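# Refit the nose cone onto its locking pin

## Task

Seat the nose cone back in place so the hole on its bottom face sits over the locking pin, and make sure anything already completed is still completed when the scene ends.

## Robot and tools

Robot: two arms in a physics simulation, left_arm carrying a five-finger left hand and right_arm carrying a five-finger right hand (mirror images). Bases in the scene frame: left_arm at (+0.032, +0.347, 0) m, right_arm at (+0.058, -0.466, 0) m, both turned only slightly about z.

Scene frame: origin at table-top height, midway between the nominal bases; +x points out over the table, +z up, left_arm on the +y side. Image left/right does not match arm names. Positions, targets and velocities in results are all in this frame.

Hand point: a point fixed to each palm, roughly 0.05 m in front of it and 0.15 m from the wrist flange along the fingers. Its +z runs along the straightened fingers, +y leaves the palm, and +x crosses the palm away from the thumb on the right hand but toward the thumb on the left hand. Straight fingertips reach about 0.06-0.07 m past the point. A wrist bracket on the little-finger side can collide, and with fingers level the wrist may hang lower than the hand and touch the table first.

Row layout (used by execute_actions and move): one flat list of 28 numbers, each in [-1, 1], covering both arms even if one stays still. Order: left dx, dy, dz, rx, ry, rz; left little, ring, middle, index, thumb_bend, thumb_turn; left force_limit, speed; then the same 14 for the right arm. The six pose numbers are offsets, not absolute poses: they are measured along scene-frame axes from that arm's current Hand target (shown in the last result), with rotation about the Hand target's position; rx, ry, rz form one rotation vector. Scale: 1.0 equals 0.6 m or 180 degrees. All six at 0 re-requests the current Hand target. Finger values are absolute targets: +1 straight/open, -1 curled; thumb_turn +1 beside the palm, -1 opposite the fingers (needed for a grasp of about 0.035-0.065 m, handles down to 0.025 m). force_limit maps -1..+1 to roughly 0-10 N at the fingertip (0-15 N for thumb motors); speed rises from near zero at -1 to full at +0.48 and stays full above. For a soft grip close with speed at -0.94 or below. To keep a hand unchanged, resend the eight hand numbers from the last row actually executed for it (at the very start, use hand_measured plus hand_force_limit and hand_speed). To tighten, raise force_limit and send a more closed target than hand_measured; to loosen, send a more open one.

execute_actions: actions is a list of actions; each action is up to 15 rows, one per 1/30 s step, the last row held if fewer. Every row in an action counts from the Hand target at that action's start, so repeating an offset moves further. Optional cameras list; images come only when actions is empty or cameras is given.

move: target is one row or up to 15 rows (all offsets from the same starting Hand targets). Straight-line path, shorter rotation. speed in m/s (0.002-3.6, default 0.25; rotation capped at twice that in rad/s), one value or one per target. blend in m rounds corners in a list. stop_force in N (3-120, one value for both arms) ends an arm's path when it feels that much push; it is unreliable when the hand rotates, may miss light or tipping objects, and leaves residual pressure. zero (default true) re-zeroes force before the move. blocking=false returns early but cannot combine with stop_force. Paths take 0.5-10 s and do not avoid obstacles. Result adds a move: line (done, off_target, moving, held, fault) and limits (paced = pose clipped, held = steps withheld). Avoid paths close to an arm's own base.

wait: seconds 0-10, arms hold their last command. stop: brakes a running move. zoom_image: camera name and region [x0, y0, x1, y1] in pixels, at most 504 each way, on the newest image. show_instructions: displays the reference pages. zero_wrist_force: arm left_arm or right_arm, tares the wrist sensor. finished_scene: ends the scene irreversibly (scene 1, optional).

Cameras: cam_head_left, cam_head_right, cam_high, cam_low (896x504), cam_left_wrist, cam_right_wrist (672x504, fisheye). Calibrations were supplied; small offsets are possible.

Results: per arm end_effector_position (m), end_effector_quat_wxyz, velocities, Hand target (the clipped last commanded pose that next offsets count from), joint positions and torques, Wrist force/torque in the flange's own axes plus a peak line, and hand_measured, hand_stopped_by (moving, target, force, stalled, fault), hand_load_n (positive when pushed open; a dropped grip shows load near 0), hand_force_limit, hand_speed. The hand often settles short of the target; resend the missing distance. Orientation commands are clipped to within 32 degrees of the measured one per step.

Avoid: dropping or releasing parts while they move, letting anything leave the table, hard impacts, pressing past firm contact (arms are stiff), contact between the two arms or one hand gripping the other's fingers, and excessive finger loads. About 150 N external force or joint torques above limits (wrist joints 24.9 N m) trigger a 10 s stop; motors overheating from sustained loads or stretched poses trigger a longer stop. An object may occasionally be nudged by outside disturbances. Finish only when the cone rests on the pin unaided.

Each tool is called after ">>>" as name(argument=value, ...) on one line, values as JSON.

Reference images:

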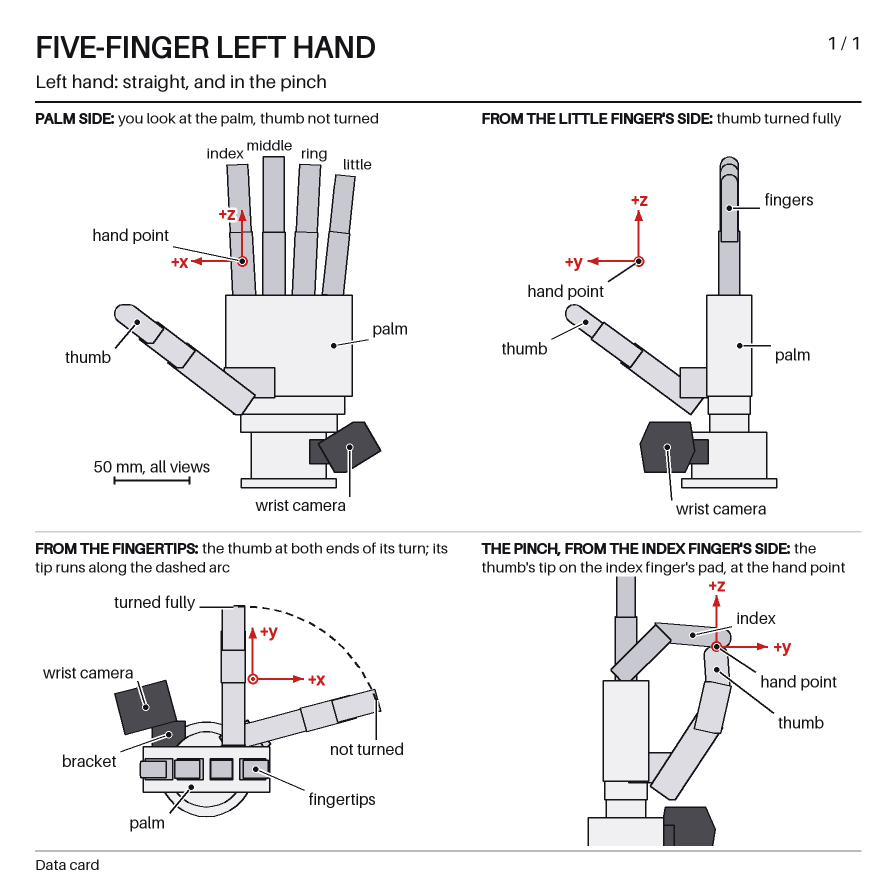

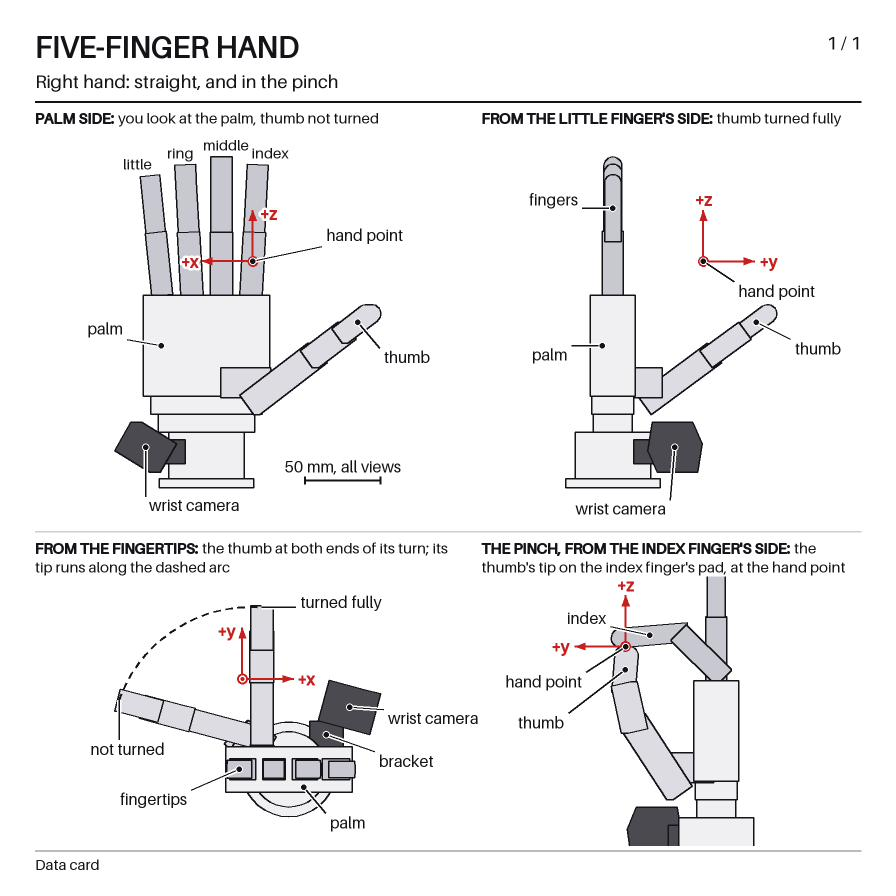

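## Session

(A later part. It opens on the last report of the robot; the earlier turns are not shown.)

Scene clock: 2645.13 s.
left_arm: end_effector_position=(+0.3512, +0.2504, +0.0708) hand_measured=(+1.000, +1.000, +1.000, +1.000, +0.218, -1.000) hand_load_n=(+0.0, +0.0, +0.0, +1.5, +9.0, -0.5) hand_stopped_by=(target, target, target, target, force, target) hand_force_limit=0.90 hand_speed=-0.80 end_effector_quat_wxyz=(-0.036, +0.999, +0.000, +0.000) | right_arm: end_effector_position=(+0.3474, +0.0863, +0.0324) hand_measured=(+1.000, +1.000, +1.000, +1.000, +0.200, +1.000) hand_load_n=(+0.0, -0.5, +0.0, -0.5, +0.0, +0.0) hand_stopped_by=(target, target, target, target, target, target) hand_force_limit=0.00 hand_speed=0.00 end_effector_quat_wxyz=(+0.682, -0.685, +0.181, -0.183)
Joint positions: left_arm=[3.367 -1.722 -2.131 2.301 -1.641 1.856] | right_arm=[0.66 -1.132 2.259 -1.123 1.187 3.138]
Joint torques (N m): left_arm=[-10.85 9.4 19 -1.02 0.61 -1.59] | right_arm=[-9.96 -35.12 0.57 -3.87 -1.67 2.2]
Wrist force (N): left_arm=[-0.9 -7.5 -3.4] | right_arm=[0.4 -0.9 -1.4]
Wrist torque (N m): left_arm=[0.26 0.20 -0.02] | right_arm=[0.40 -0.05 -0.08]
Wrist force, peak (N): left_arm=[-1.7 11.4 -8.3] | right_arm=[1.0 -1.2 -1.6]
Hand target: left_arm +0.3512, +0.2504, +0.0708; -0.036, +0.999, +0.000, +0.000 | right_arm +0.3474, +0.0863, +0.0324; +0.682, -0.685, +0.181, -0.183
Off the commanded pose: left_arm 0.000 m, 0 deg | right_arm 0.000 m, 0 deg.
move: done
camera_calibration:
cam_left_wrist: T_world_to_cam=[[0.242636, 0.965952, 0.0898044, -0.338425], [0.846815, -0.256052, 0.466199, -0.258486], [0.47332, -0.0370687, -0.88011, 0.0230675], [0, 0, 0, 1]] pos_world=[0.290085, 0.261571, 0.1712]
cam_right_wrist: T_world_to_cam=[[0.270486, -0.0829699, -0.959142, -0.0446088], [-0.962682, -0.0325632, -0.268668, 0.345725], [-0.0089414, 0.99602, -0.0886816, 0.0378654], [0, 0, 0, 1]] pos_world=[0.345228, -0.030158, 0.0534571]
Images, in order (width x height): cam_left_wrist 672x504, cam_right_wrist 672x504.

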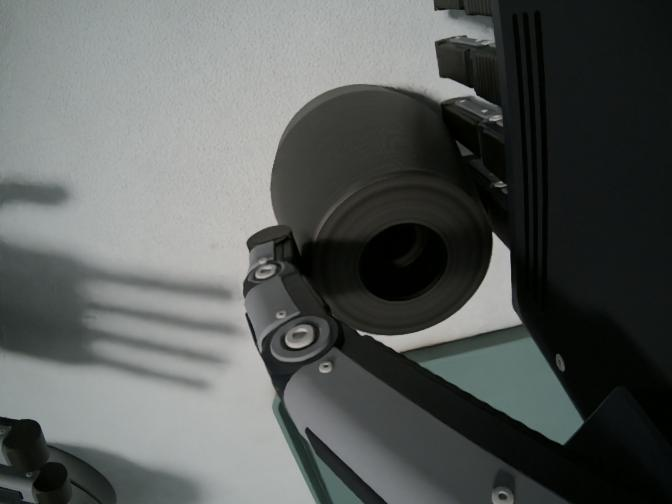

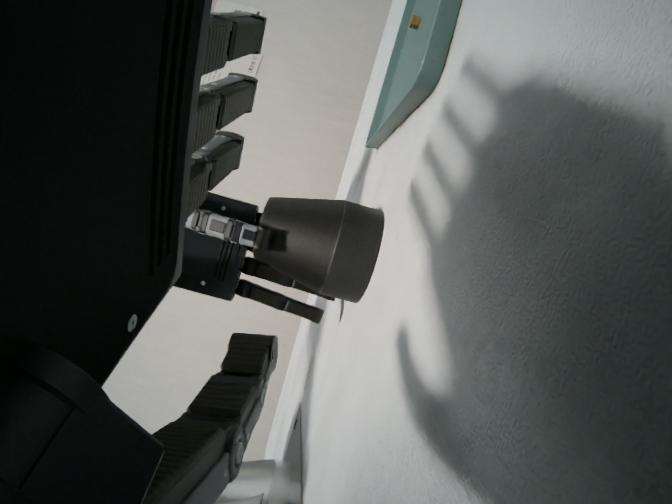

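>>> execute_actions(actions=[[[0,0,0,0,0,0,1,1,1,1,1,-1,0.0,0.0,0,0,0,0,0,0,1,1,1,1,0.2,1,0,0]]])

>>> move(target=[[0,0.0117,0.0,0,0,0,1,1,1,1,1,-1,0,0.0,0,0,0,0,0,0,1,1,1,1,0.2,1,0,0],[0,0.0117,0.0887,0,0,0,1,1,1,1,1,-1,0,0.0,0,0,0,0,0,0,1,1,1,1,0.2,1,0,0],[0,-0.0067,0.0987,0.1606,0,0,1,1,1,1,1,-1,0,0.0,0,0,0,0,0,0,1,1,1,1,0.2,1,0,0]], speed=0.1, cameras=["cam_left_wrist","cam_right_wrist"])

>>> zoom_image(camera="cam_left_wrist", region=[200, 70, 420, 290])

Scene clock: 2664.50 s.
left_arm: end_effector_position=(+0.3512, +0.2504, +0.0707) hand_measured=(+1.000, +1.000, +1.000, +1.000, +1.000, -1.000) hand_load_n=(+0.0, +0.0, +0.0, +0.5, +0.0, +0.0) hand_stopped_by=(target, target, target, target, target, target) hand_force_limit=0.00 hand_speed=0.00 end_effector_quat_wxyz=(-0.036, +0.999, +0.000, +0.000) | right_arm: end_effector_position=(+0.3474, +0.0863, +0.0324) hand_measured=(+1.000, +1.000, +1.000, +1.000, +0.200, +1.000) hand_load_n=(+0.0, +0.0, -0.5, +0.0, +0.0, +0.0) hand_stopped_by=(target, target, target, target, target, target) hand_force_limit=0.00 hand_speed=0.00 end_effector_quat_wxyz=(+0.682, -0.685, +0.181, -0.183)
Joint positions: left_arm=[3.367 -1.722 -2.131 2.301 -1.641 1.856] | right_arm=[0.66 -1.132 2.259 -1.123 1.187 3.138]
Joint torques (N m): left_arm=[-6.95 13.47 19.83 -2.04 1.86 -1.68] | right_arm=[-8.36 -35.46 0.96 -3.8 -1.47 2.13]
Wrist force (N): left_arm=[-0.8 -2.6 -0.1] | right_arm=[0.9 -0.8 -0.8]
Wrist torque (N m): left_arm=[-0.14 0.18 -0.07] | right_arm=[0.38 -0.14 -0.05]
Wrist force, peak (N): left_arm=[-1.0 -7.9 -3.8] | right_arm=[0.8 -0.7 -1.7]
Hand target: left_arm +0.3512, +0.2504, +0.0708; -0.036, +0.999, +0.000, +0.000 | right_arm +0.3474, +0.0863, +0.0324; +0.682, -0.685, +0.181, -0.183
Off the commanded pose: left_arm 0.000 m, 0 deg | right_arm 0.000 m, 0 deg.

Scene clock: 2669.20 s.
left_arm: end_effector_position=(+0.3512, +0.2464, +0.1300) hand_measured=(+1.000, +1.000, +1.000, +1.000, +1.000, -1.000) hand_load_n=(+0.0, +0.0, +0.0, +0.0, +0.0, +0.0) hand_stopped_by=(target, target, target, target, target, target) hand_force_limit=0.00 hand_speed=0.00 end_effector_quat_wxyz=(-0.285, +0.959, +0.000, -0.001) | right_arm: end_effector_position=(+0.3474, +0.0863, +0.0324) hand_measured=(+1.000, +1.000, +1.000, +1.000, +0.200, +1.000) hand_load_n=(+0.0, +0.0, +0.0, +0.0, +0.0, -0.5) hand_stopped_by=(target, target, target, target, target, target) hand_force_limit=0.00 hand_speed=0.00 end_effector_quat_wxyz=(+0.682, -0.685, +0.181, -0.183)
Joint positions: left_arm=[2.907 -1.782 -1.946 2.042 -2.138 1.361] | right_arm=[0.66 -1.132 2.259 -1.123 1.187 3.138]
Joint torques (N m): left_arm=[-8.42 15.17 22.89 -4.37 -1.88 -2.18] | right_arm=[-9.89 -35.19 0.51 -3.7 -1.5 2.2]
Wrist force (N): left_arm=[-1.1 0.4 -0.4] | right_arm=[0.5 -0.9 -1.3]
Wrist torque (N m): left_arm=[-0.25 0.14 -0.19] | right_arm=[0.40 -0.07 -0.08]
Wrist force, peak (N): left_arm=[-1.0 -2.6 -0.1] | right_arm=[0.9 -1.0 -1.5]
Hand target: left_arm +0.3512, +0.2464, +0.1300; -0.285, +0.959, +0.000, -0.001 | right_arm +0.3474, +0.0863, +0.0324; +0.682, -0.685, +0.181, -0.183
Off the commanded pose: left_arm 0.000 m, 0 deg | right_arm 0.000 m, 0 deg.
move: done
camera_calibration:
cam_left_wrist: T_world_to_cam=[[0.242641, 0.802191, 0.545541, -0.35873], [0.846799, -0.44952, 0.284364, -0.215814], [0.473346, 0.392965, -0.788367, -0.0428675], [0, 0, 0, 1]] pos_world=[0.290085, 0.207602, 0.223276]
cam_right_wrist: T_world_to_cam=[[0.270486, -0.0829699, -0.959142, -0.0446088], [-0.962682, -0.0325632, -0.268668, 0.345725], [-0.0089414, 0.99602, -0.0886816, 0.0378654], [0, 0, 0, 1]] pos_world=[0.345228, -0.030158, 0.0534571]
Images, in order (width x height): cam_left_wrist 672x504, cam_right_wrist 672x504.

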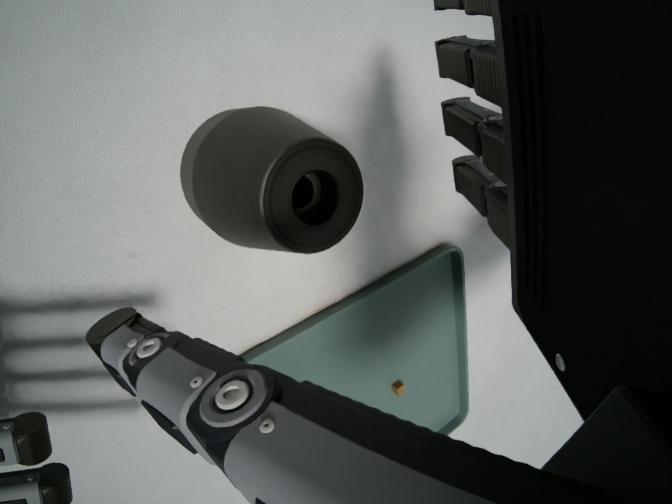

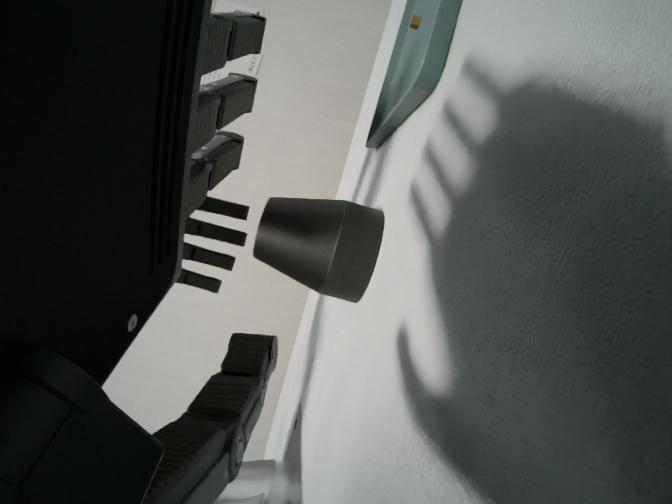

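Scaled by 2.291 from the camera's 672x504 image, which has a finer 960x720 frame.

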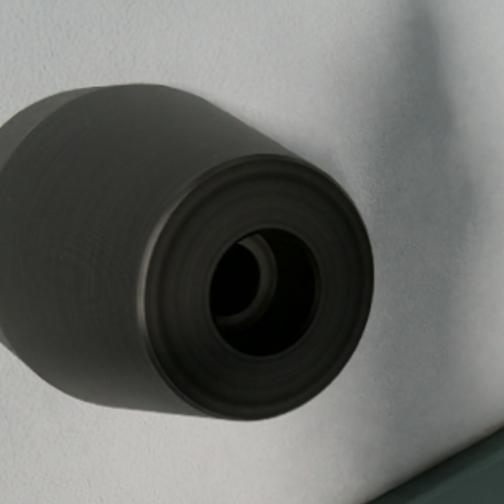

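>>> move(target=[0.0025,0.0098,-0.1155,0,0,0,1,1,1,1,1,-1,0,0.0,0,0,0,0,0,0,1,1,1,1,0.2,1,0,0], speed=0.08, stop_force=6)

>>> execute_actions(actions=[[[0,0,0,0,0,0,1,1,0.6,0.6,1,-1,0.0,-0.8,0,0,0,0,0,0,1,1,1,1,0.2,1,0,0]]], cameras=["cam_left_wrist","cam_right_wrist"])

Scene clock: 2696.57 s.
left_arm: end_effector_position=(+0.3527, +0.2523, +0.0607) hand_measured=(+1.000, +1.000, +1.000, +1.000, +1.000, -1.000) hand_load_n=(+0.0, +0.0, +0.0, +0.0, +0.0, +0.0) hand_stopped_by=(target, target, target, target, target, target) hand_force_limit=0.00 hand_speed=0.00 end_effector_quat_wxyz=(-0.285, +0.959, +0.000, -0.001) | right_arm: end_effector_position=(+0.3474, +0.0863, +0.0324) hand_measured=(+1.000, +1.000, +1.000, +1.000, +0.200, +1.000) hand_load_n=(+0.0, +0.0, +0.0, +0.0, +0.0, +0.0) hand_stopped_by=(target, target, target, target, target, target) hand_force_limit=0.00 hand_speed=0.00 end_effector_quat_wxyz=(+0.682, -0.685, +0.181, -0.183)
Joint positions: left_arm=[2.926 -1.888 -2.025 2.239 -2.14 1.384] | right_arm=[0.66 -1.132 2.259 -1.123 1.187 3.138]
Joint torques (N m): left_arm=[8.62 16.83 3.72 -0.64 -1.8 2.2] | right_arm=[-9.07 -35.84 0.86 -3.67 -1.48 2.11]
Wrist force (N): left_arm=[-1.4 0.5 -0.5] | right_arm=[0.7 -1.2 -1.3]
Wrist torque (N m): left_arm=[-0.23 0.18 -0.33] | right_arm=[0.36 -0.10 -0.07]
Wrist force, peak (N): left_arm=[-1.6 0.7 -0.9] | right_arm=[0.9 -0.8 -1.6]
Hand target: left_arm +0.3527, +0.2523, +0.0607; -0.285, +0.959, +0.000, -0.001 | right_arm +0.3474, +0.0863, +0.0324; +0.682, -0.685, +0.181, -0.183
Off the commanded pose: left_arm 0.000 m, 0 deg | right_arm 0.000 m, 0 deg.
move: done

Scene clock: 2697.43 s.
left_arm: end_effector_position=(+0.3527, +0.2523, +0.0607) hand_measured=(+1.000, +1.000, +0.670, +0.670, +1.000, -1.000) hand_load_n=(+0.0, +0.0, +0.0, +0.0, +0.0, +0.0) hand_stopped_by=(target, target, force, force, target, target) hand_force_limit=0.00 hand_speed=-0.80 end_effector_quat_wxyz=(-0.285, +0.959, +0.000, -0.001) | right_arm: end_effector_position=(+0.3474, +0.0863, +0.0324) hand_measured=(+1.000, +1.000, +1.000, +1.000, +0.200, +1.000) hand_load_n=(+0.0, +0.0, +0.0, +0.0, +0.0, +0.0) hand_stopped_by=(target, target, target, target, target, target) hand_force_limit=0.00 hand_speed=0.00 end_effector_quat_wxyz=(+0.682, -0.685, +0.181, -0.183)
Joint positions: left_arm=[2.926 -1.888 -2.025 2.239 -2.14 1.384] | right_arm=[0.66 -1.132 2.259 -1.123 1.187 3.138]
Joint torques (N m): left_arm=[4.05 17.2 6.42 -1.44 0.67 1.93] | right_arm=[-8.68 -35.77 0.3 -3.64 -1.54 2.11]
Wrist force (N): left_arm=[-1.4 0.5 -0.7] | right_arm=[0.8 -0.6 -1.1]
Wrist torque (N m): left_arm=[-0.19 0.19 -0.34] | right_arm=[0.43 -0.12 -0.04]
Wrist force, peak (N): left_arm=[-1.6 -5.4 3.4] | right_arm=[0.9 -0.8 -1.6]
Hand target: left_arm +0.3527, +0.2523, +0.0607; -0.285, +0.959, +0.000, -0.001 | right_arm +0.3474, +0.0863, +0.0324; +0.682, -0.685, +0.181, -0.183
Off the commanded pose: left_arm 0.000 m, 0 deg | right_arm 0.000 m, 0 deg.
camera_calibration:
cam_left_wrist: T_world_to_cam=[[0.242593, 0.802026, 0.545805, -0.325931], [0.846823, -0.449565, 0.284222, -0.194747], [0.473328, 0.39325, -0.788235, -0.100566], [0, 0, 0, 1]] pos_world=[0.291585, 0.213401, 0.153976]
cam_right_wrist: T_world_to_cam=[[0.270486, -0.0829699, -0.959142, -0.0446088], [-0.962682, -0.0325632, -0.268668, 0.345725], [-0.0089414, 0.99602, -0.0886816, 0.0378654], [0, 0, 0, 1]] pos_world=[0.345228, -0.030158, 0.0534571]
Images, in order (width x height): cam_left_wrist 672x504, cam_right_wrist 672x504.

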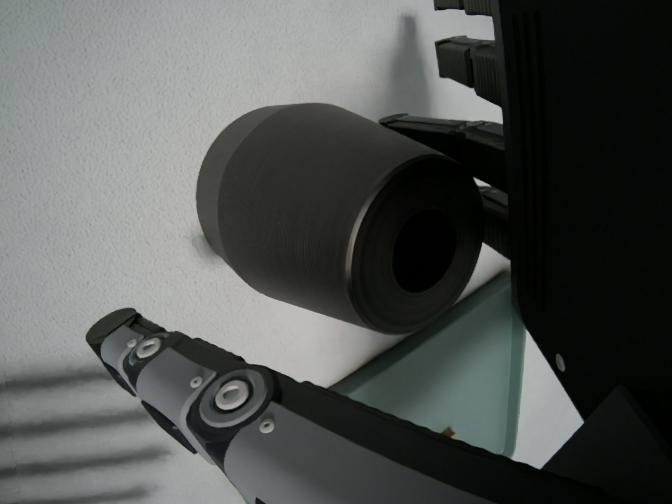

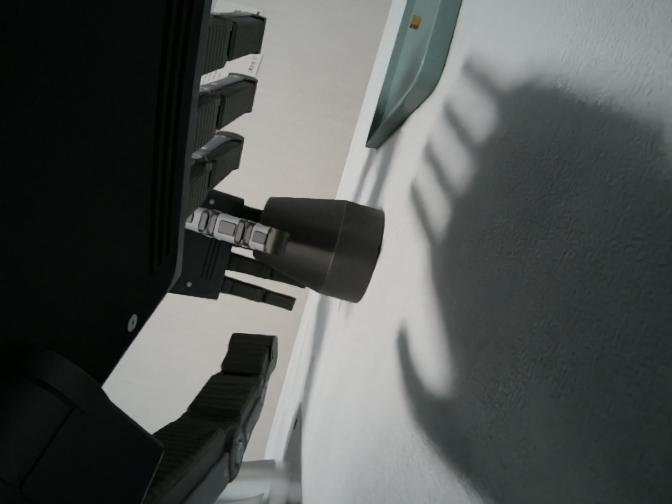

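>>> execute_actions(actions=[[[0,0,0,0,0,0,1,1,0.6,0.6,-0.6,-1,1.0,-0.75,0,0,0,0,0,0,1,1,1,1,0.2,1,0,0]]])

>>> wait(seconds=0.5, cameras=["cam_left_wrist","cam_right_wrist"])

Scene clock: 2706.33 s.
left_arm: end_effector_position=(+0.3527, +0.2523, +0.0607) hand_measured=(+1.000, +1.000, +0.670, +0.670, +0.284, -1.000) hand_load_n=(+0.0, +0.0, +3.5, +4.5, +14.0, +0.0) hand_stopped_by=(target, target, force, force, force, target) hand_force_limit=1.00 hand_speed=-0.75 end_effector_quat_wxyz=(-0.285, +0.959, +0.000, -0.001) | right_arm: end_effector_position=(+0.3474, +0.0863, +0.0324) hand_measured=(+1.000, +1.000, +1.000, +1.000, +0.200, +1.000) hand_load_n=(+0.0, +0.0, +0.0, +0.0, +0.0, +0.0) hand_stopped_by=(target, target, target, target, target, target) hand_force_limit=0.00 hand_speed=0.00 end_effector_quat_wxyz=(+0.682, -0.685, +0.181, -0.183)
Joint positions: left_arm=[2.926 -1.888 -2.025 2.239 -2.14 1.384] | right_arm=[0.66 -1.132 2.259 -1.123 1.187 3.138]
Joint torques (N m): left_arm=[-4 28.55 19.69 -4.09 -2.47 1.6] | right_arm=[-9.37 -36.05 0.4 -3.61 -1.58 2.05]
Wrist force (N): left_arm=[-1.6 4.7 -3.8] | right_arm=[0.9 -0.7 -1.4]
Wrist torque (N m): left_arm=[-0.05 0.15 -0.37] | right_arm=[0.43 -0.13 -0.04]
Wrist force, peak (N): left_arm=[-1.2 6.1 -4.0] | right_arm=[1.2 -0.8 -1.6]
Hand target: left_arm +0.3527, +0.2523, +0.0607; -0.285, +0.959, +0.000, -0.001 | right_arm +0.3474, +0.0863, +0.0324; +0.682, -0.685, +0.181, -0.183
Off the commanded pose: left_arm 0.000 m, 0 deg | right_arm 0.000 m, 0 deg.

Scene clock: 2706.83 s.
left_arm: end_effector_position=(+0.3527, +0.2523, +0.0607) hand_measured=(+1.000, +1.000, +0.670, +0.670, +0.284, -1.000) hand_load_n=(+0.0, +0.0, +3.5, +4.5, +14.0, +0.0) hand_stopped_by=(target, target, force, force, force, target) hand_force_limit=1.00 hand_speed=-0.75 end_effector_quat_wxyz=(-0.285, +0.959, +0.000, -0.001) | right_arm: end_effector_position=(+0.3474, +0.0863, +0.0324) hand_measured=(+1.000, +1.000, +1.000, +1.000, +0.200, +1.000) hand_load_n=(+0.0, +0.0, +0.0, +0.0, +0.0, +0.0) hand_stopped_by=(target, target, target, target, target, target) hand_force_limit=0.00 hand_speed=0.00 end_effector_quat_wxyz=(+0.682, -0.685, +0.181, -0.183)
Joint positions: left_arm=[2.926 -1.888 -2.025 2.239 -2.14 1.384] | right_arm=[0.66 -1.132 2.259 -1.123 1.187 3.138]
Joint torques (N m): left_arm=[-4.74 29.13 19.29 -4.13 -3.02 1.73] | right_arm=[-10.09 -35.55 -0.69 -3.64 -1.51 1.92]
Wrist force (N): left_arm=[-1.2 4.9 -2.8] | right_arm=[0.7 -0.7 -1.0]
Wrist torque (N m): left_arm=[-0.08 0.12 -0.35] | right_arm=[0.41 -0.11 -0.05]
Wrist force, peak (N): left_arm=[-1.5 5.0 -3.8] | right_arm=[1.0 -1.0 -1.1]
Hand target: left_arm +0.3527, +0.2523, +0.0607; -0.285, +0.959, +0.000, -0.001 | right_arm +0.3474, +0.0863, +0.0324; +0.682, -0.685, +0.181, -0.183
Off the commanded pose: left_arm 0.000 m, 0 deg | right_arm 0.000 m, 0 deg.
wait: 0.50 s; at rest by 0.17 s
camera_calibration:
cam_left_wrist: T_world_to_cam=[[0.242585, 0.802082, 0.545726, -0.325928], [0.846815, -0.449539, 0.284286, -0.19476], [0.473346, 0.393165, -0.788267, -0.100548], [0, 0, 0, 1]] pos_world=[0.291585, 0.213401, 0.153976]
cam_right_wrist: T_world_to_cam=[[0.270486, -0.0829699, -0.959142, -0.0446088], [-0.962682, -0.0325632, -0.268668, 0.345725], [-0.0089414, 0.99602, -0.0886816, 0.0378654], [0, 0, 0, 1]] pos_world=[0.345228, -0.030158, 0.0534571]
Images, in order (width x height): cam_left_wrist 672x504, cam_right_wrist 672x504.

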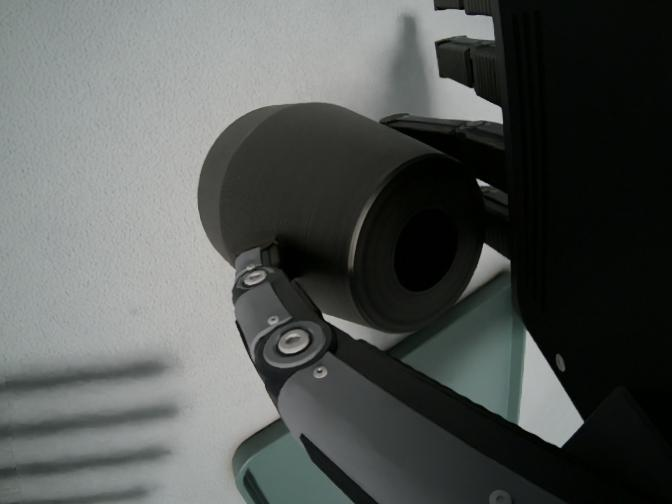

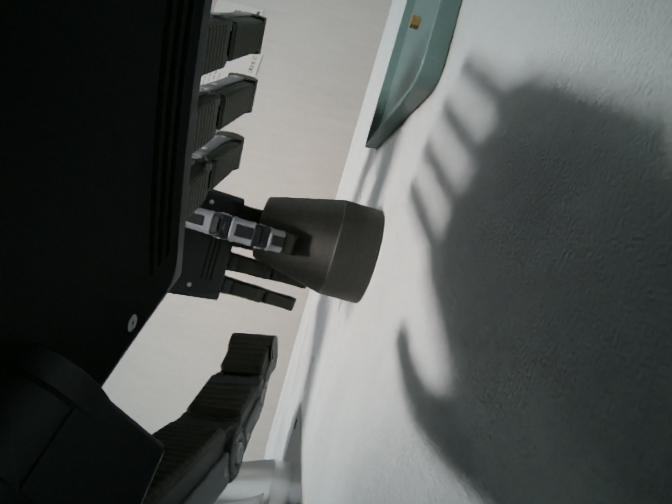

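>>> move(target=[0,0.0055,0.0068,-0.0167,0,0,1,1,0.6,0.6,-0.6,-1,1.0,-0.75,0,0,0,0,0,0,1,1,1,1,0.2,1,0,0], speed=0.02, cameras=["cam_left_wrist","cam_right_wrist"])

Scene clock: 2716.80 s.
left_arm: end_effector_position=(+0.3527, +0.2556, +0.0647) hand_measured=(+1.000, +1.000, +0.670, +0.670, +0.284, -1.000) hand_load_n=(+0.0, +0.0, +5.0, +4.0, +15.0, +0.5) hand_stopped_by=(target, target, force, force, force, target) hand_force_limit=1.00 hand_speed=-0.75 end_effector_quat_wxyz=(-0.260, +0.966, +0.000, -0.001) | right_arm: end_effector_position=(+0.3474, +0.0863, +0.0324) hand_measured=(+1.000, +1.000, +1.000, +1.000, +0.200, +1.000) hand_load_n=(+0.0, -0.5, +0.0, +0.0, +0.0, +0.0) hand_stopped_by=(target, target, target, target, target, target) hand_force_limit=0.00 hand_speed=0.00 end_effector_quat_wxyz=(+0.682, -0.685, +0.181, -0.183)
Joint positions: left_arm=[2.978 -1.849 -2.037 2.253 -2.092 1.449] | right_arm=[0.66 -1.132 2.259 -1.123 1.187 3.138]
Joint torques (N m): left_arm=[10.85 37.34 3.81 -0.68 -0.09 1.92] | right_arm=[-8.93 -35.59 0.08 -3.57 -1.52 2.07]
Wrist force (N): left_arm=[-1.9 5.3 -2.7] | right_arm=[0.8 -1.2 -1.1]
Wrist torque (N m): left_arm=[-0.03 0.20 -0.37] | right_arm=[0.34 -0.11 -0.06]
Wrist force, peak (N): left_arm=[-2.0 6.8 -3.8] | right_arm=[0.9 -0.8 -1.6]
Hand target: left_arm +0.3527, +0.2556, +0.0648; -0.259, +0.966, +0.000, -0.001 | right_arm +0.3474, +0.0863, +0.0324; +0.682, -0.685, +0.181, -0.183
Off the commanded pose: left_arm 0.000 m, 0 deg | right_arm 0.000 m, 0 deg.
move: done
camera_calibration:
cam_left_wrist: T_world_to_cam=[[0.242587, 0.829478, 0.503108, -0.335052], [0.846828, -0.434077, 0.307344, -0.199837], [0.473323, 0.351488, -0.807726, -0.086786], [0, 0, 0, 1]] pos_world=[0.291585, 0.221678, 0.159887]
cam_right_wrist: T_world_to_cam=[[0.270486, -0.0829699, -0.959142, -0.0446088], [-0.962682, -0.0325632, -0.268668, 0.345725], [-0.0089414, 0.99602, -0.0886816, 0.0378654], [0, 0, 0, 1]] pos_world=[0.345228, -0.030158, 0.0534571]
Images, in order (width x height): cam_left_wrist 672x504, cam_right_wrist 672x504.

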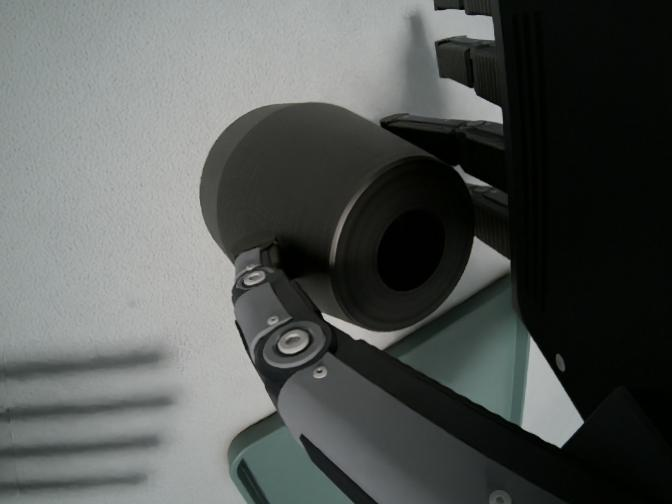

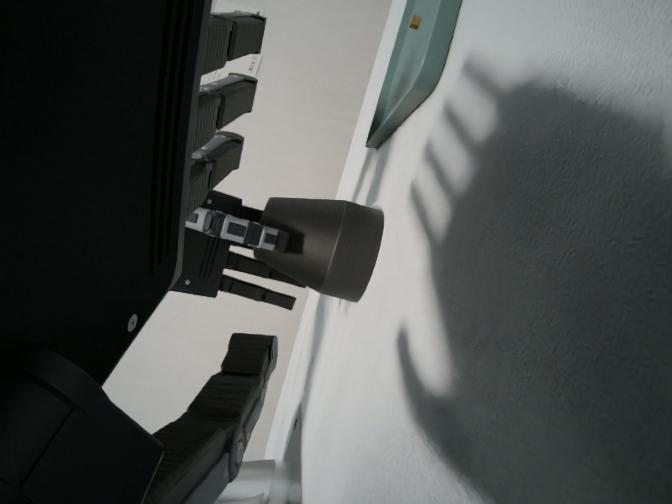

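>>> execute_actions(actions=[[[0,0,0,0,0,0,1,1,1,1,1,-1,0.0,0.0,0,0,0,0,0,0,1,1,1,1,0.2,1,0,0]]])

>>> move(target=[[0,-0.01,0.1083,0,0,0,1,1,1,1,1,-1,0,0.0,0,0,0,0,0,0,1,1,1,1,0.2,1,0,0],[0,-0.01,0.1083,-0.0667,0,0,1,1,1,1,1,-1,0,0.0,0,0,0,0,0,0,1,1,1,1,0.2,1,0,0]], speed=0.1, cameras=["cam_left_wrist","cam_right_wrist"])

>>> zoom_image(camera="cam_left_wrist", region=[220, 70, 420, 270])

Scene clock: 2743.97 s.
left_arm: end_effector_position=(+0.3527, +0.2556, +0.0647) hand_measured=(+1.000, +1.000, +1.000, +1.000, +1.000, -1.000) hand_load_n=(+0.0, +0.0, +0.0, +0.0, +0.0, +0.0) hand_stopped_by=(target, target, target, target, target, target) hand_force_limit=0.00 hand_speed=0.00 end_effector_quat_wxyz=(-0.259, +0.966, +0.000, -0.001) | right_arm: end_effector_position=(+0.3474, +0.0863, +0.0324) hand_measured=(+1.000, +1.000, +1.000, +1.000, +0.200, +1.000) hand_load_n=(+0.0, +0.0, +0.0, +0.0, +0.0, +0.0) hand_stopped_by=(target, target, target, target, target, target) hand_force_limit=0.00 hand_speed=0.00 end_effector_quat_wxyz=(+0.682, -0.685, +0.181, -0.183)
Joint positions: left_arm=[2.978 -1.849 -2.037 2.254 -2.092 1.449] | right_arm=[0.66 -1.132 2.259 -1.123 1.187 3.138]
Joint torques (N m): left_arm=[3.09 35 7.48 -1.55 -1.7 2.06] | right_arm=[-9.5 -35.27 -0.76 -3.53 -1.44 2.08]
Wrist force (N): left_arm=[-1.4 0.2 -0.6] | right_arm=[0.6 -0.4 -1.2]
Wrist torque (N m): left_arm=[-0.25 0.19 -0.31] | right_arm=[0.46 -0.09 -0.05]
Wrist force, peak (N): left_arm=[-1.9 5.8 -2.5] | right_arm=[1.0 -1.1 -1.4]
Hand target: left_arm +0.3527, +0.2556, +0.0648; -0.259, +0.966, +0.000, -0.001 | right_arm +0.3474, +0.0863, +0.0324; +0.682, -0.685, +0.181, -0.183
Off the commanded pose: left_arm 0.000 m, 0 deg | right_arm 0.000 m, 0 deg.

Scene clock: 2746.63 s.
left_arm: end_effector_position=(+0.3527, +0.2496, +0.1297) hand_measured=(+1.000, +1.000, +1.000, +1.000, +1.000, -1.000) hand_load_n=(+0.0, +0.0, +0.0, +0.0, +0.0, +0.0) hand_stopped_by=(target, target, target, target, target, target) hand_force_limit=0.00 hand_speed=0.00 end_effector_quat_wxyz=(-0.157, +0.988, +0.000, +0.000) end_effector_velocity=(+0.000, +0.000, +0.000) end_effector_angular_velocity=(-0.005, +0.000, +0.001) | right_arm: end_effector_position=(+0.3474, +0.0863, +0.0324) hand_measured=(+1.000, +1.000, +1.000, +1.000, +0.200, +1.000) hand_load_n=(+0.0, +0.0, +0.0, +0.0, +0.0, +0.0) hand_stopped_by=(target, target, target, target, target, target) hand_force_limit=0.00 hand_speed=0.00 end_effector_quat_wxyz=(+0.682, -0.685, +0.181, -0.183)
Joint positions: left_arm=[3.137 -1.674 -1.995 2.114 -1.886 1.627] | right_arm=[0.66 -1.132 2.259 -1.123 1.187 3.138]
Joint velocities: left_arm=[0.003 0.001 -0.001 0 0.005 0.002] | right_arm=[within noise]
Joint torques (N m): left_arm=[8.68 30.08 7.88 -0.34 1.11 2] | right_arm=[-8.83 -35.04 -0.2 -3.55 -1.38 2.03]
Wrist force (N): left_arm=[-1.2 0.2 -0.6] | right_arm=[0.7 -0.7 -1.3]
Wrist torque (N m): left_arm=[-0.24 0.19 -0.26] | right_arm=[0.42 -0.11 -0.06]
Wrist force, peak (N): left_arm=[-1.6 0.2 -1.1] | right_arm=[0.9 -0.9 -1.6]
Hand target: left_arm +0.3527, +0.2496, +0.1297; -0.157, +0.988, +0.000, +0.000 | right_arm +0.3474, +0.0863, +0.0324; +0.682, -0.685, +0.181, -0.183
Off the commanded pose: left_arm 0.000 m, 0 deg | right_arm 0.000 m, 0 deg.
move: done
camera_calibration:
cam_left_wrist: T_world_to_cam=[[0.242604, 0.915976, 0.319579, -0.360563], [0.846827, -0.360671, 0.390898, -0.251619], [0.473316, 0.175794, -0.863173, 0.0189449], [0, 0, 0, 1]] pos_world=[0.291585, 0.236185, 0.229939]
cam_right_wrist: T_world_to_cam=[[0.270486, -0.0829699, -0.959142, -0.0446088], [-0.962682, -0.0325632, -0.268668, 0.345725], [-0.0089414, 0.99602, -0.0886816, 0.0378654], [0, 0, 0, 1]] pos_world=[0.345228, -0.030158, 0.0534571]
Images, in order (width x height): cam_left_wrist 672x504, cam_right_wrist 672x504.

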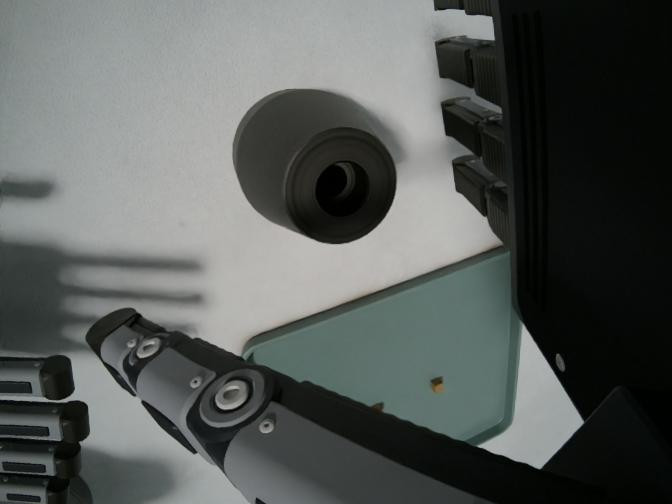

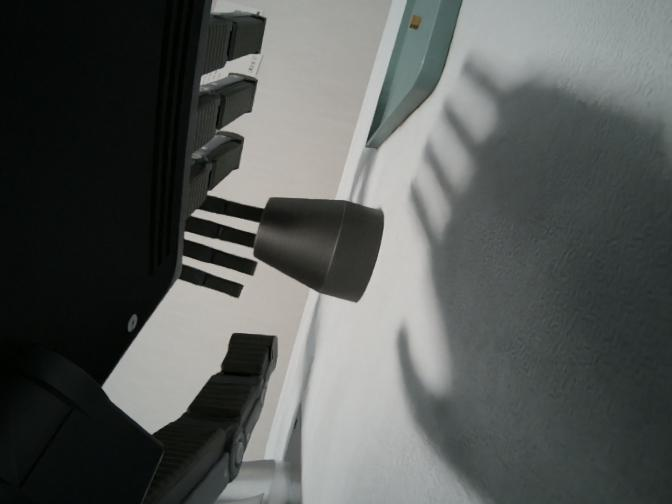

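Scaled by 2.520 from the camera's 672x504 image, which has a finer 960x720 frame.

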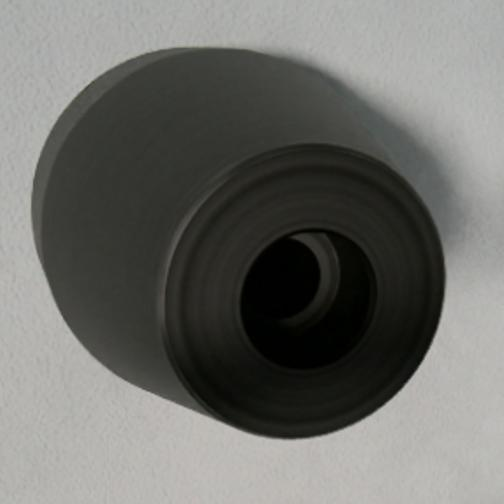

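>>> move(target=[-0.0008,-0.0008,-0.1037,0,0,0,1,1,1,1,1,-1,0,0.0,0,0,0,0,0,0,1,1,1,1,0.2,1,0,0], speed=0.08, stop_force=6)

>>> execute_actions(actions=[[[0,0,0,0,0,0,1,1,0.7,0.7,1,-1,0.0,-0.8,0,0,0,0,0,0,1,1,1,1,0.2,1,0,0]]])

>>> execute_actions(actions=[[[0,0,0,0,0,0,1,1,0.7,0.7,-0.6,-1,1.0,-0.7,0,0,0,0,0,0,1,1,1,1,0.2,1,0,0]]], cameras=["cam_left_wrist","cam_right_wrist"])

Scene clock: 2760.77 s.
left_arm: end_effector_position=(+0.3522, +0.2491, +0.0675) hand_measured=(+1.000, +1.000, +1.000, +1.000, +1.000, -1.000) hand_load_n=(+0.0, +0.0, +0.0, +0.0, +0.0, +0.0) hand_stopped_by=(target, target, target, target, target, target) hand_force_limit=0.00 hand_speed=0.00 end_effector_quat_wxyz=(-0.157, +0.988, +0.000, +0.000) | right_arm: end_effector_position=(+0.3474, +0.0863, +0.0324) hand_measured=(+1.000, +1.000, +1.000, +1.000, +0.200, +1.000) hand_load_n=(+0.0, +0.0, +0.0, +0.0, +0.0, +0.0) hand_stopped_by=(target, target, target, target, target, target) hand_force_limit=0.00 hand_speed=0.00 end_effector_quat_wxyz=(+0.682, -0.685, +0.181, -0.183)
Joint positions: left_arm=[3.136 -1.768 -2.077 2.29 -1.886 1.626] | right_arm=[0.66 -1.132 2.259 -1.123 1.187 3.138]
Joint torques (N m): left_arm=[-8.4 12.23 4.98 -0.39 0.8 -1.8] | right_arm=[-9.12 -35.29 -0.52 -3.42 -1.45 2.11]
Wrist force (N): left_arm=[-1.2 0.2 -0.5] | right_arm=[0.6 -0.9 -1.4]
Wrist torque (N m): left_arm=[-0.24 0.20 -0.15] | right_arm=[0.39 -0.09 -0.07]
Wrist force, peak (N): left_arm=[-1.7 0.4 -0.8] | right_arm=[1.0 -1.0 -1.7]
Hand target: left_arm +0.3522, +0.2491, +0.0675; -0.157, +0.988, +0.000, +0.000 | right_arm +0.3474, +0.0863, +0.0324; +0.682, -0.685, +0.181, -0.183
Off the commanded pose: left_arm 0.000 m, 0 deg | right_arm 0.000 m, 0 deg.
move: done

Scene clock: 2761.47 s.
left_arm: end_effector_position=(+0.3522, +0.2491, +0.0675) hand_measured=(+1.000, +1.000, +0.820, +0.856, +1.000, -1.000) hand_load_n=(+0.0, +0.0, +2.5, +0.0, +0.0, +0.0) hand_stopped_by=(target, target, force, force, target, target) hand_force_limit=0.00 hand_speed=-0.80 end_effector_quat_wxyz=(-0.157, +0.988, +0.000, +0.000) | right_arm: end_effector_position=(+0.3474, +0.0863, +0.0324) hand_measured=(+1.000, +1.000, +1.000, +1.000, +0.200, +1.000) hand_load_n=(+0.0, +0.0, +0.0, +0.0, +0.0, +0.0) hand_stopped_by=(target, target, target, target, target, target) hand_force_limit=0.00 hand_speed=0.00 end_effector_quat_wxyz=(+0.682, -0.685, +0.181, -0.183)
Joint positions: left_arm=[3.136 -1.768 -2.077 2.29 -1.886 1.626] | right_arm=[0.66 -1.132 2.259 -1.123 1.187 3.138]
Joint torques (N m): left_arm=[-7.69 12.97 7.19 -0.77 1.47 -1.24] | right_arm=[-9.28 -35.4 -0.79 -3.43 -1.44 1.97]
Wrist force (N): left_arm=[-1.5 -1.6 -0.4] | right_arm=[0.8 -0.7 -1.2]
Wrist torque (N m): left_arm=[-0.13 0.19 -0.14] | right_arm=[0.41 -0.12 -0.05]
Wrist force, peak (N): left_arm=[-1.4 -8.0 2.4] | right_arm=[0.9 -0.9 -1.8]
Hand target: left_arm +0.3522, +0.2491, +0.0675; -0.157, +0.988, +0.000, +0.000 | right_arm +0.3474, +0.0863, +0.0324; +0.682, -0.685, +0.181, -0.183
Off the commanded pose: left_arm 0.000 m, 0 deg | right_arm 0.000 m, 0 deg.

Scene clock: 2763.60 s.
left_arm: end_effector_position=(+0.3522, +0.2491, +0.0675) hand_measured=(+1.000, +1.000, +0.820, +0.856, +0.210, -1.000) hand_load_n=(+0.0, +0.0, +9.0, +0.0, +11.0, +0.5) hand_stopped_by=(target, target, force, force, force, target) hand_force_limit=1.00 hand_speed=-0.70 end_effector_quat_wxyz=(-0.157, +0.988, +0.000, +0.000) | right_arm: end_effector_position=(+0.3474, +0.0863, +0.0324) hand_measured=(+1.000, +1.000, +1.000, +1.000, +0.200, +1.000) hand_load_n=(+0.0, +0.0, +0.0, +0.0, +0.0, +0.0) hand_stopped_by=(target, target, target, target, target, target) hand_force_limit=0.00 hand_speed=0.00 end_effector_quat_wxyz=(+0.682, -0.685, +0.181, -0.183)
Joint positions: left_arm=[3.136 -1.768 -2.077 2.29 -1.886 1.626] | right_arm=[0.66 -1.132 2.259 -1.123 1.187 3.138]
Joint torques (N m): left_arm=[-5.07 12.75 12.48 -2.12 -1.49 0.49] | right_arm=[-8.76 -35.22 -0.67 -3.43 -1.32 2.04]
Wrist force (N): left_arm=[-1.1 0.9 -2.9] | right_arm=[0.6 -0.8 -1.2]
Wrist torque (N m): left_arm=[0.10 0.17 -0.13] | right_arm=[0.40 -0.08 -0.06]
Wrist force, peak (N): left_arm=[-2.3 6.9 -4.1] | right_arm=[1.2 -1.0 -1.6]
Hand target: left_arm +0.3522, +0.2491, +0.0675; -0.157, +0.988, +0.000, +0.000 | right_arm +0.3474, +0.0863, +0.0324; +0.682, -0.685, +0.181, -0.183
Off the commanded pose: left_arm 0.000 m, 0 deg | right_arm 0.000 m, 0 deg.
camera_calibration:
cam_left_wrist: T_world_to_cam=[[0.24263, 0.916069, 0.319293, -0.340057], [0.846806, -0.360577, 0.39103, -0.227061], [0.47334, 0.175503, -0.863219, -0.0344374], [0, 0, 0, 1]] pos_world=[0.291085, 0.235686, 0.167638]
cam_right_wrist: T_world_to_cam=[[0.270486, -0.0829699, -0.959142, -0.0446088], [-0.962682, -0.0325632, -0.268668, 0.345725], [-0.0089414, 0.99602, -0.0886816, 0.0378654], [0, 0, 0, 1]] pos_world=[0.345228, -0.030158, 0.0534571]
Images, in order (width x height): cam_left_wrist 672x504, cam_right_wrist 672x504.

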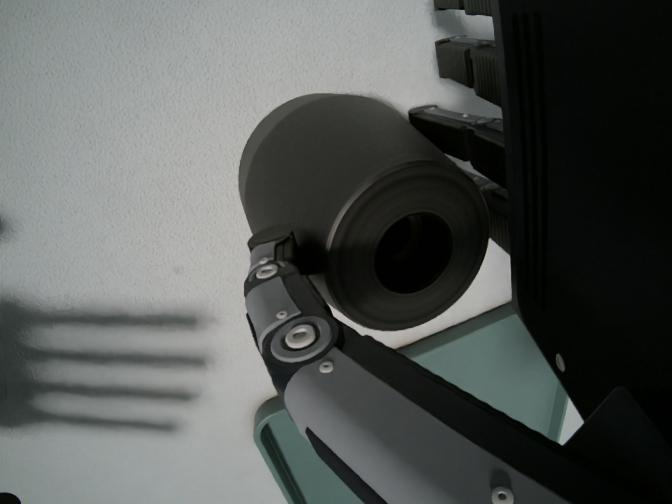

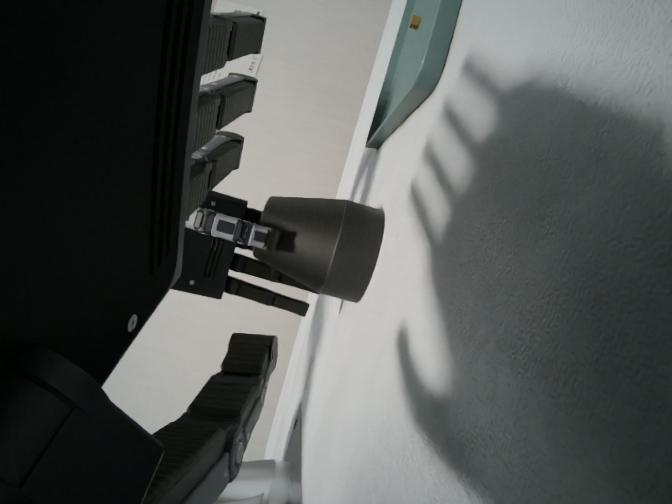

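>>> execute_actions(actions=[[[0,0,0,0,0,0,1,1,0.7,0.5,-0.7,-1,1.0,-0.85,0,0,0,0,0,0,1,1,1,1,0.2,1,0,0]]])

>>> move(target=[0,0.0058,0.0068,-0.0167,0,0,1,1,0.7,0.5,-0.7,-1,1.0,-0.85,0,0,0,0,0,0,1,1,1,1,0.2,1,0,0], speed=0.02, cameras=["cam_left_wrist","cam_right_wrist"])

Scene clock: 2771.27 s.
left_arm: end_effector_position=(+0.3522, +0.2491, +0.0675) hand_measured=(+1.000, +1.000, +0.820, +0.822, +0.204, -1.000) hand_load_n=(+0.0, +0.0, +7.5, +15.5, +15.0, +0.5) hand_stopped_by=(target, target, force, force, force, target) hand_force_limit=1.00 hand_speed=-0.85 end_effector_quat_wxyz=(-0.157, +0.988, +0.000, +0.000) | right_arm: end_effector_position=(+0.3474, +0.0863, +0.0324) hand_measured=(+1.000, +1.000, +1.000, +1.000, +0.200, +1.000) hand_load_n=(+0.0, +0.0, +0.0, +0.0, +0.0, +0.0) hand_stopped_by=(target, target, target, target, target, target) hand_force_limit=0.00 hand_speed=0.00 end_effector_quat_wxyz=(+0.682, -0.685, +0.181, -0.183)
Joint positions: left_arm=[3.136 -1.768 -2.077 2.29 -1.886 1.626] | right_arm=[0.66 -1.132 2.259 -1.123 1.187 3.138]
Joint torques (N m): left_arm=[-0.69 15.41 20.22 -3.98 2.64 0.59] | right_arm=[-8.69 -35.43 0.16 -3.48 -1.29 2.09]
Wrist force (N): left_arm=[-1.4 -4.9 1.8] | right_arm=[0.6 -0.6 -1.7]
Wrist torque (N m): left_arm=[0.29 0.23 -0.15] | right_arm=[0.45 -0.07 -0.06]
Wrist force, peak (N): left_arm=[-1.4 -5.2 1.5] | right_arm=[1.2 -0.9 -1.4]
Hand target: left_arm +0.3522, +0.2491, +0.0675; -0.157, +0.988, +0.000, +0.000 | right_arm +0.3474, +0.0863, +0.0324; +0.682, -0.685, +0.181, -0.183
Off the commanded pose: left_arm 0.000 m, 0 deg | right_arm 0.000 m, 0 deg.

Scene clock: 2772.93 s.
left_arm: end_effector_position=(+0.3522, +0.2525, +0.0716) hand_measured=(+1.000, +1.000, +0.820, +0.822, +0.206, -1.000) hand_load_n=(+0.0, +0.0, +4.5, +12.5, +17.0, +0.0) hand_stopped_by=(target, target, force, force, force, target) hand_force_limit=1.00 hand_speed=-0.85 end_effector_quat_wxyz=(-0.131, +0.991, +0.000, +0.000) | right_arm: end_effector_position=(+0.3474, +0.0863, +0.0324) hand_measured=(+1.000, +1.000, +1.000, +1.000, +0.200, +1.000) hand_load_n=(+0.0, +0.0, +0.0, +0.0, +0.0, -0.5) hand_stopped_by=(target, target, target, target, target, target) hand_force_limit=0.00 hand_speed=0.00 end_effector_quat_wxyz=(+0.682, -0.685, +0.181, -0.183)
Joint positions: left_arm=[3.196 -1.744 -2.087 2.289 -1.832 1.687] | right_arm=[0.66 -1.132 2.259 -1.123 1.187 3.138]
Joint torques (N m): left_arm=[8.07 33.63 6.78 -4.83 1.37 1.98] | right_arm=[-8.79 -35.57 -0.87 -3.39 -1.36 1.89]
Wrist force (N): left_arm=[-1.4 1.8 3.6] | right_arm=[0.7 -0.6 -1.3]
Wrist torque (N m): left_arm=[0.16 0.25 -0.28] | right_arm=[0.44 -0.10 -0.05]
Wrist force, peak (N): left_arm=[-4.6 -4.3 2.6] | right_arm=[0.9 -1.0 -1.5]
Hand target: left_arm +0.3522, +0.2526, +0.0716; -0.131, +0.991, +0.000, +0.000 | right_arm +0.3474, +0.0863, +0.0324; +0.682, -0.685, +0.181, -0.183
Off the commanded pose: left_arm 0.000 m, 0 deg | right_arm 0.000 m, 0 deg.
move: done
camera_calibration:
cam_left_wrist: T_world_to_cam=[[0.242576, 0.931466, 0.271162, -0.345038], [0.846836, -0.339676, 0.409254, -0.23398], [0.473314, 0.130355, -0.871196, -0.0195311], [0, 0, 0, 1]] pos_world=[0.291085, 0.244459, 0.172303]
cam_right_wrist: T_world_to_cam=[[0.270486, -0.0829699, -0.959142, -0.0446088], [-0.962682, -0.0325632, -0.268668, 0.345725], [-0.0089414, 0.99602, -0.0886816, 0.0378654], [0, 0, 0, 1]] pos_world=[0.345228, -0.030158, 0.0534571]
Images, in order (width x height): cam_left_wrist 672x504, cam_right_wrist 672x504.

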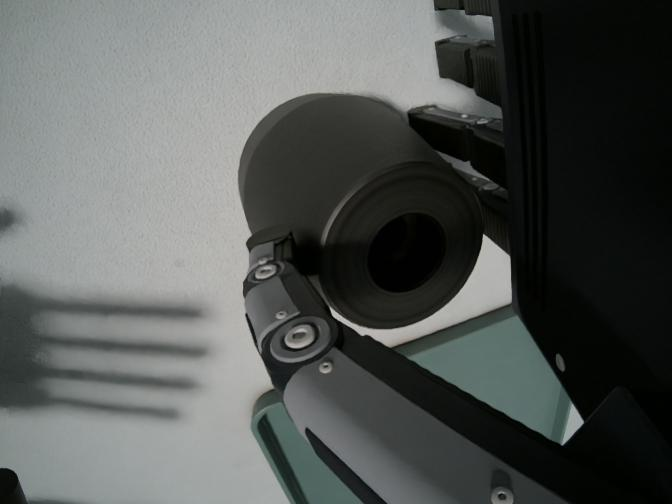

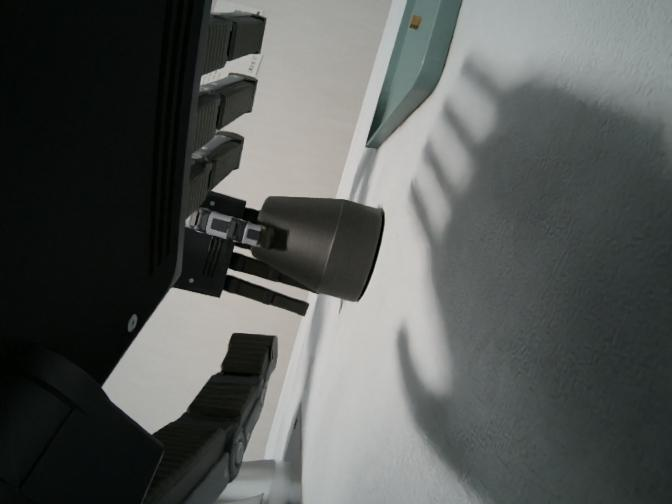

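>>> move(target=[0,0.0107,0.0083,-0.0278,0,0,1,1,0.7,0.5,-0.7,-1,1.0,-0.85,0,0,0,0,0,0,1,1,1,1,0.2,1,0,0], speed=0.02, cameras=["cam_left_wrist","cam_right_wrist"])

Scene clock: 2784.77 s.
left_arm: end_effector_position=(+0.3522, +0.2590, +0.0766) hand_measured=(+1.000, +1.000, +0.820, +0.822, +0.206, -1.000) hand_load_n=(+0.0, +0.0, +4.5, +12.5, +16.0, +0.0) hand_stopped_by=(target, target, force, force, force, target) hand_force_limit=1.00 hand_speed=-0.85 end_effector_quat_wxyz=(-0.088, +0.996, +0.000, +0.000) | right_arm: end_effector_position=(+0.3474, +0.0863, +0.0324) hand_measured=(+1.000, +1.000, +1.000, +1.000, +0.200, +1.000) hand_load_n=(+0.0, +0.0, +0.0, +0.0, +0.0, -0.5) hand_stopped_by=(target, target, target, target, target, target) hand_force_limit=0.00 hand_speed=0.00 end_effector_quat_wxyz=(+0.682, -0.685, +0.181, -0.183)
Joint positions: left_arm=[3.301 -1.715 -2.105 2.286 -1.743 1.792] | right_arm=[0.66 -1.132 2.259 -1.123 1.187 3.138]
Joint torques (N m): left_arm=[10.13 32.55 5.9 -4.91 1.89 2.1] | right_arm=[-8.14 -35.12 -0.81 -3.22 -1.37 2.08]
Wrist force (N): left_arm=[-1.1 0.9 3.8] | right_arm=[0.7 -0.6 -1.3]
Wrist torque (N m): left_arm=[0.19 0.27 -0.25] | right_arm=[0.43 -0.09 -0.06]
Wrist force, peak (N): left_arm=[-1.3 2.0 3.7] | right_arm=[0.9 -1.1 -1.6]
Hand target: left_arm +0.3522, +0.2590, +0.0766; -0.088, +0.996, +0.000, +0.000 | right_arm +0.3474, +0.0863, +0.0324; +0.682, -0.685, +0.181, -0.183
Off the commanded pose: left_arm 0.000 m, 0 deg | right_arm 0.000 m, 0 deg.
move: done
camera_calibration:
cam_left_wrist: T_world_to_cam=[[0.242593, 0.951572, 0.188838, -0.351228], [0.84683, -0.30268, 0.437337, -0.245592], [0.473315, 0.0538188, -0.879248, 0.0044272], [0, 0, 0, 1]] pos_world=[0.291085, 0.259645, 0.177624]
cam_right_wrist: T_world_to_cam=[[0.270486, -0.0829699, -0.959142, -0.0446088], [-0.962682, -0.0325632, -0.268668, 0.345725], [-0.0089414, 0.99602, -0.0886816, 0.0378654], [0, 0, 0, 1]] pos_world=[0.345228, -0.030158, 0.0534571]
Images, in order (width x height): cam_left_wrist 672x504, cam_right_wrist 672x504.

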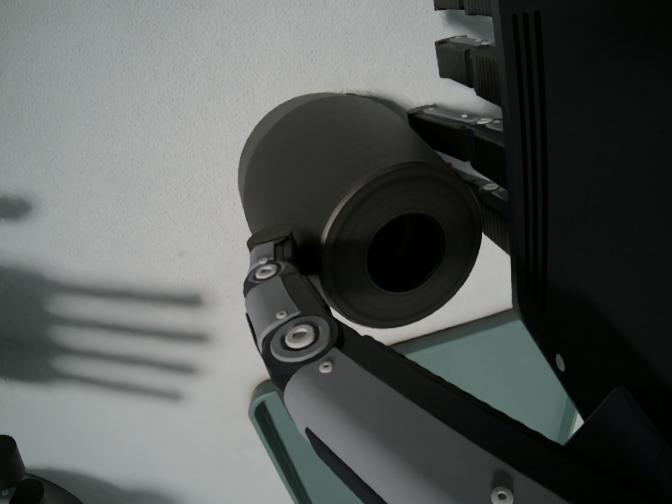

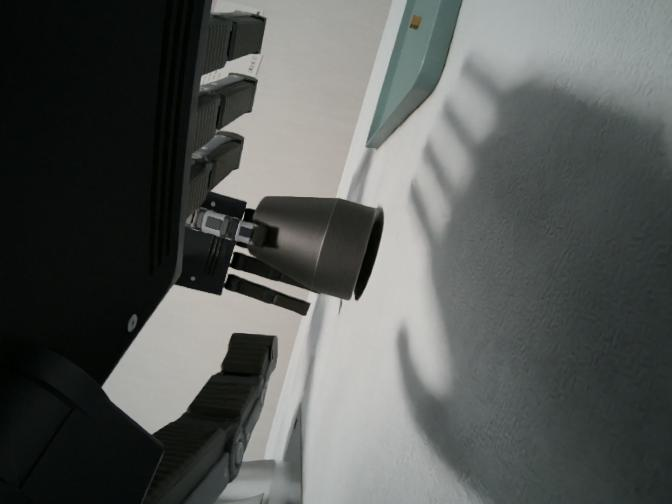

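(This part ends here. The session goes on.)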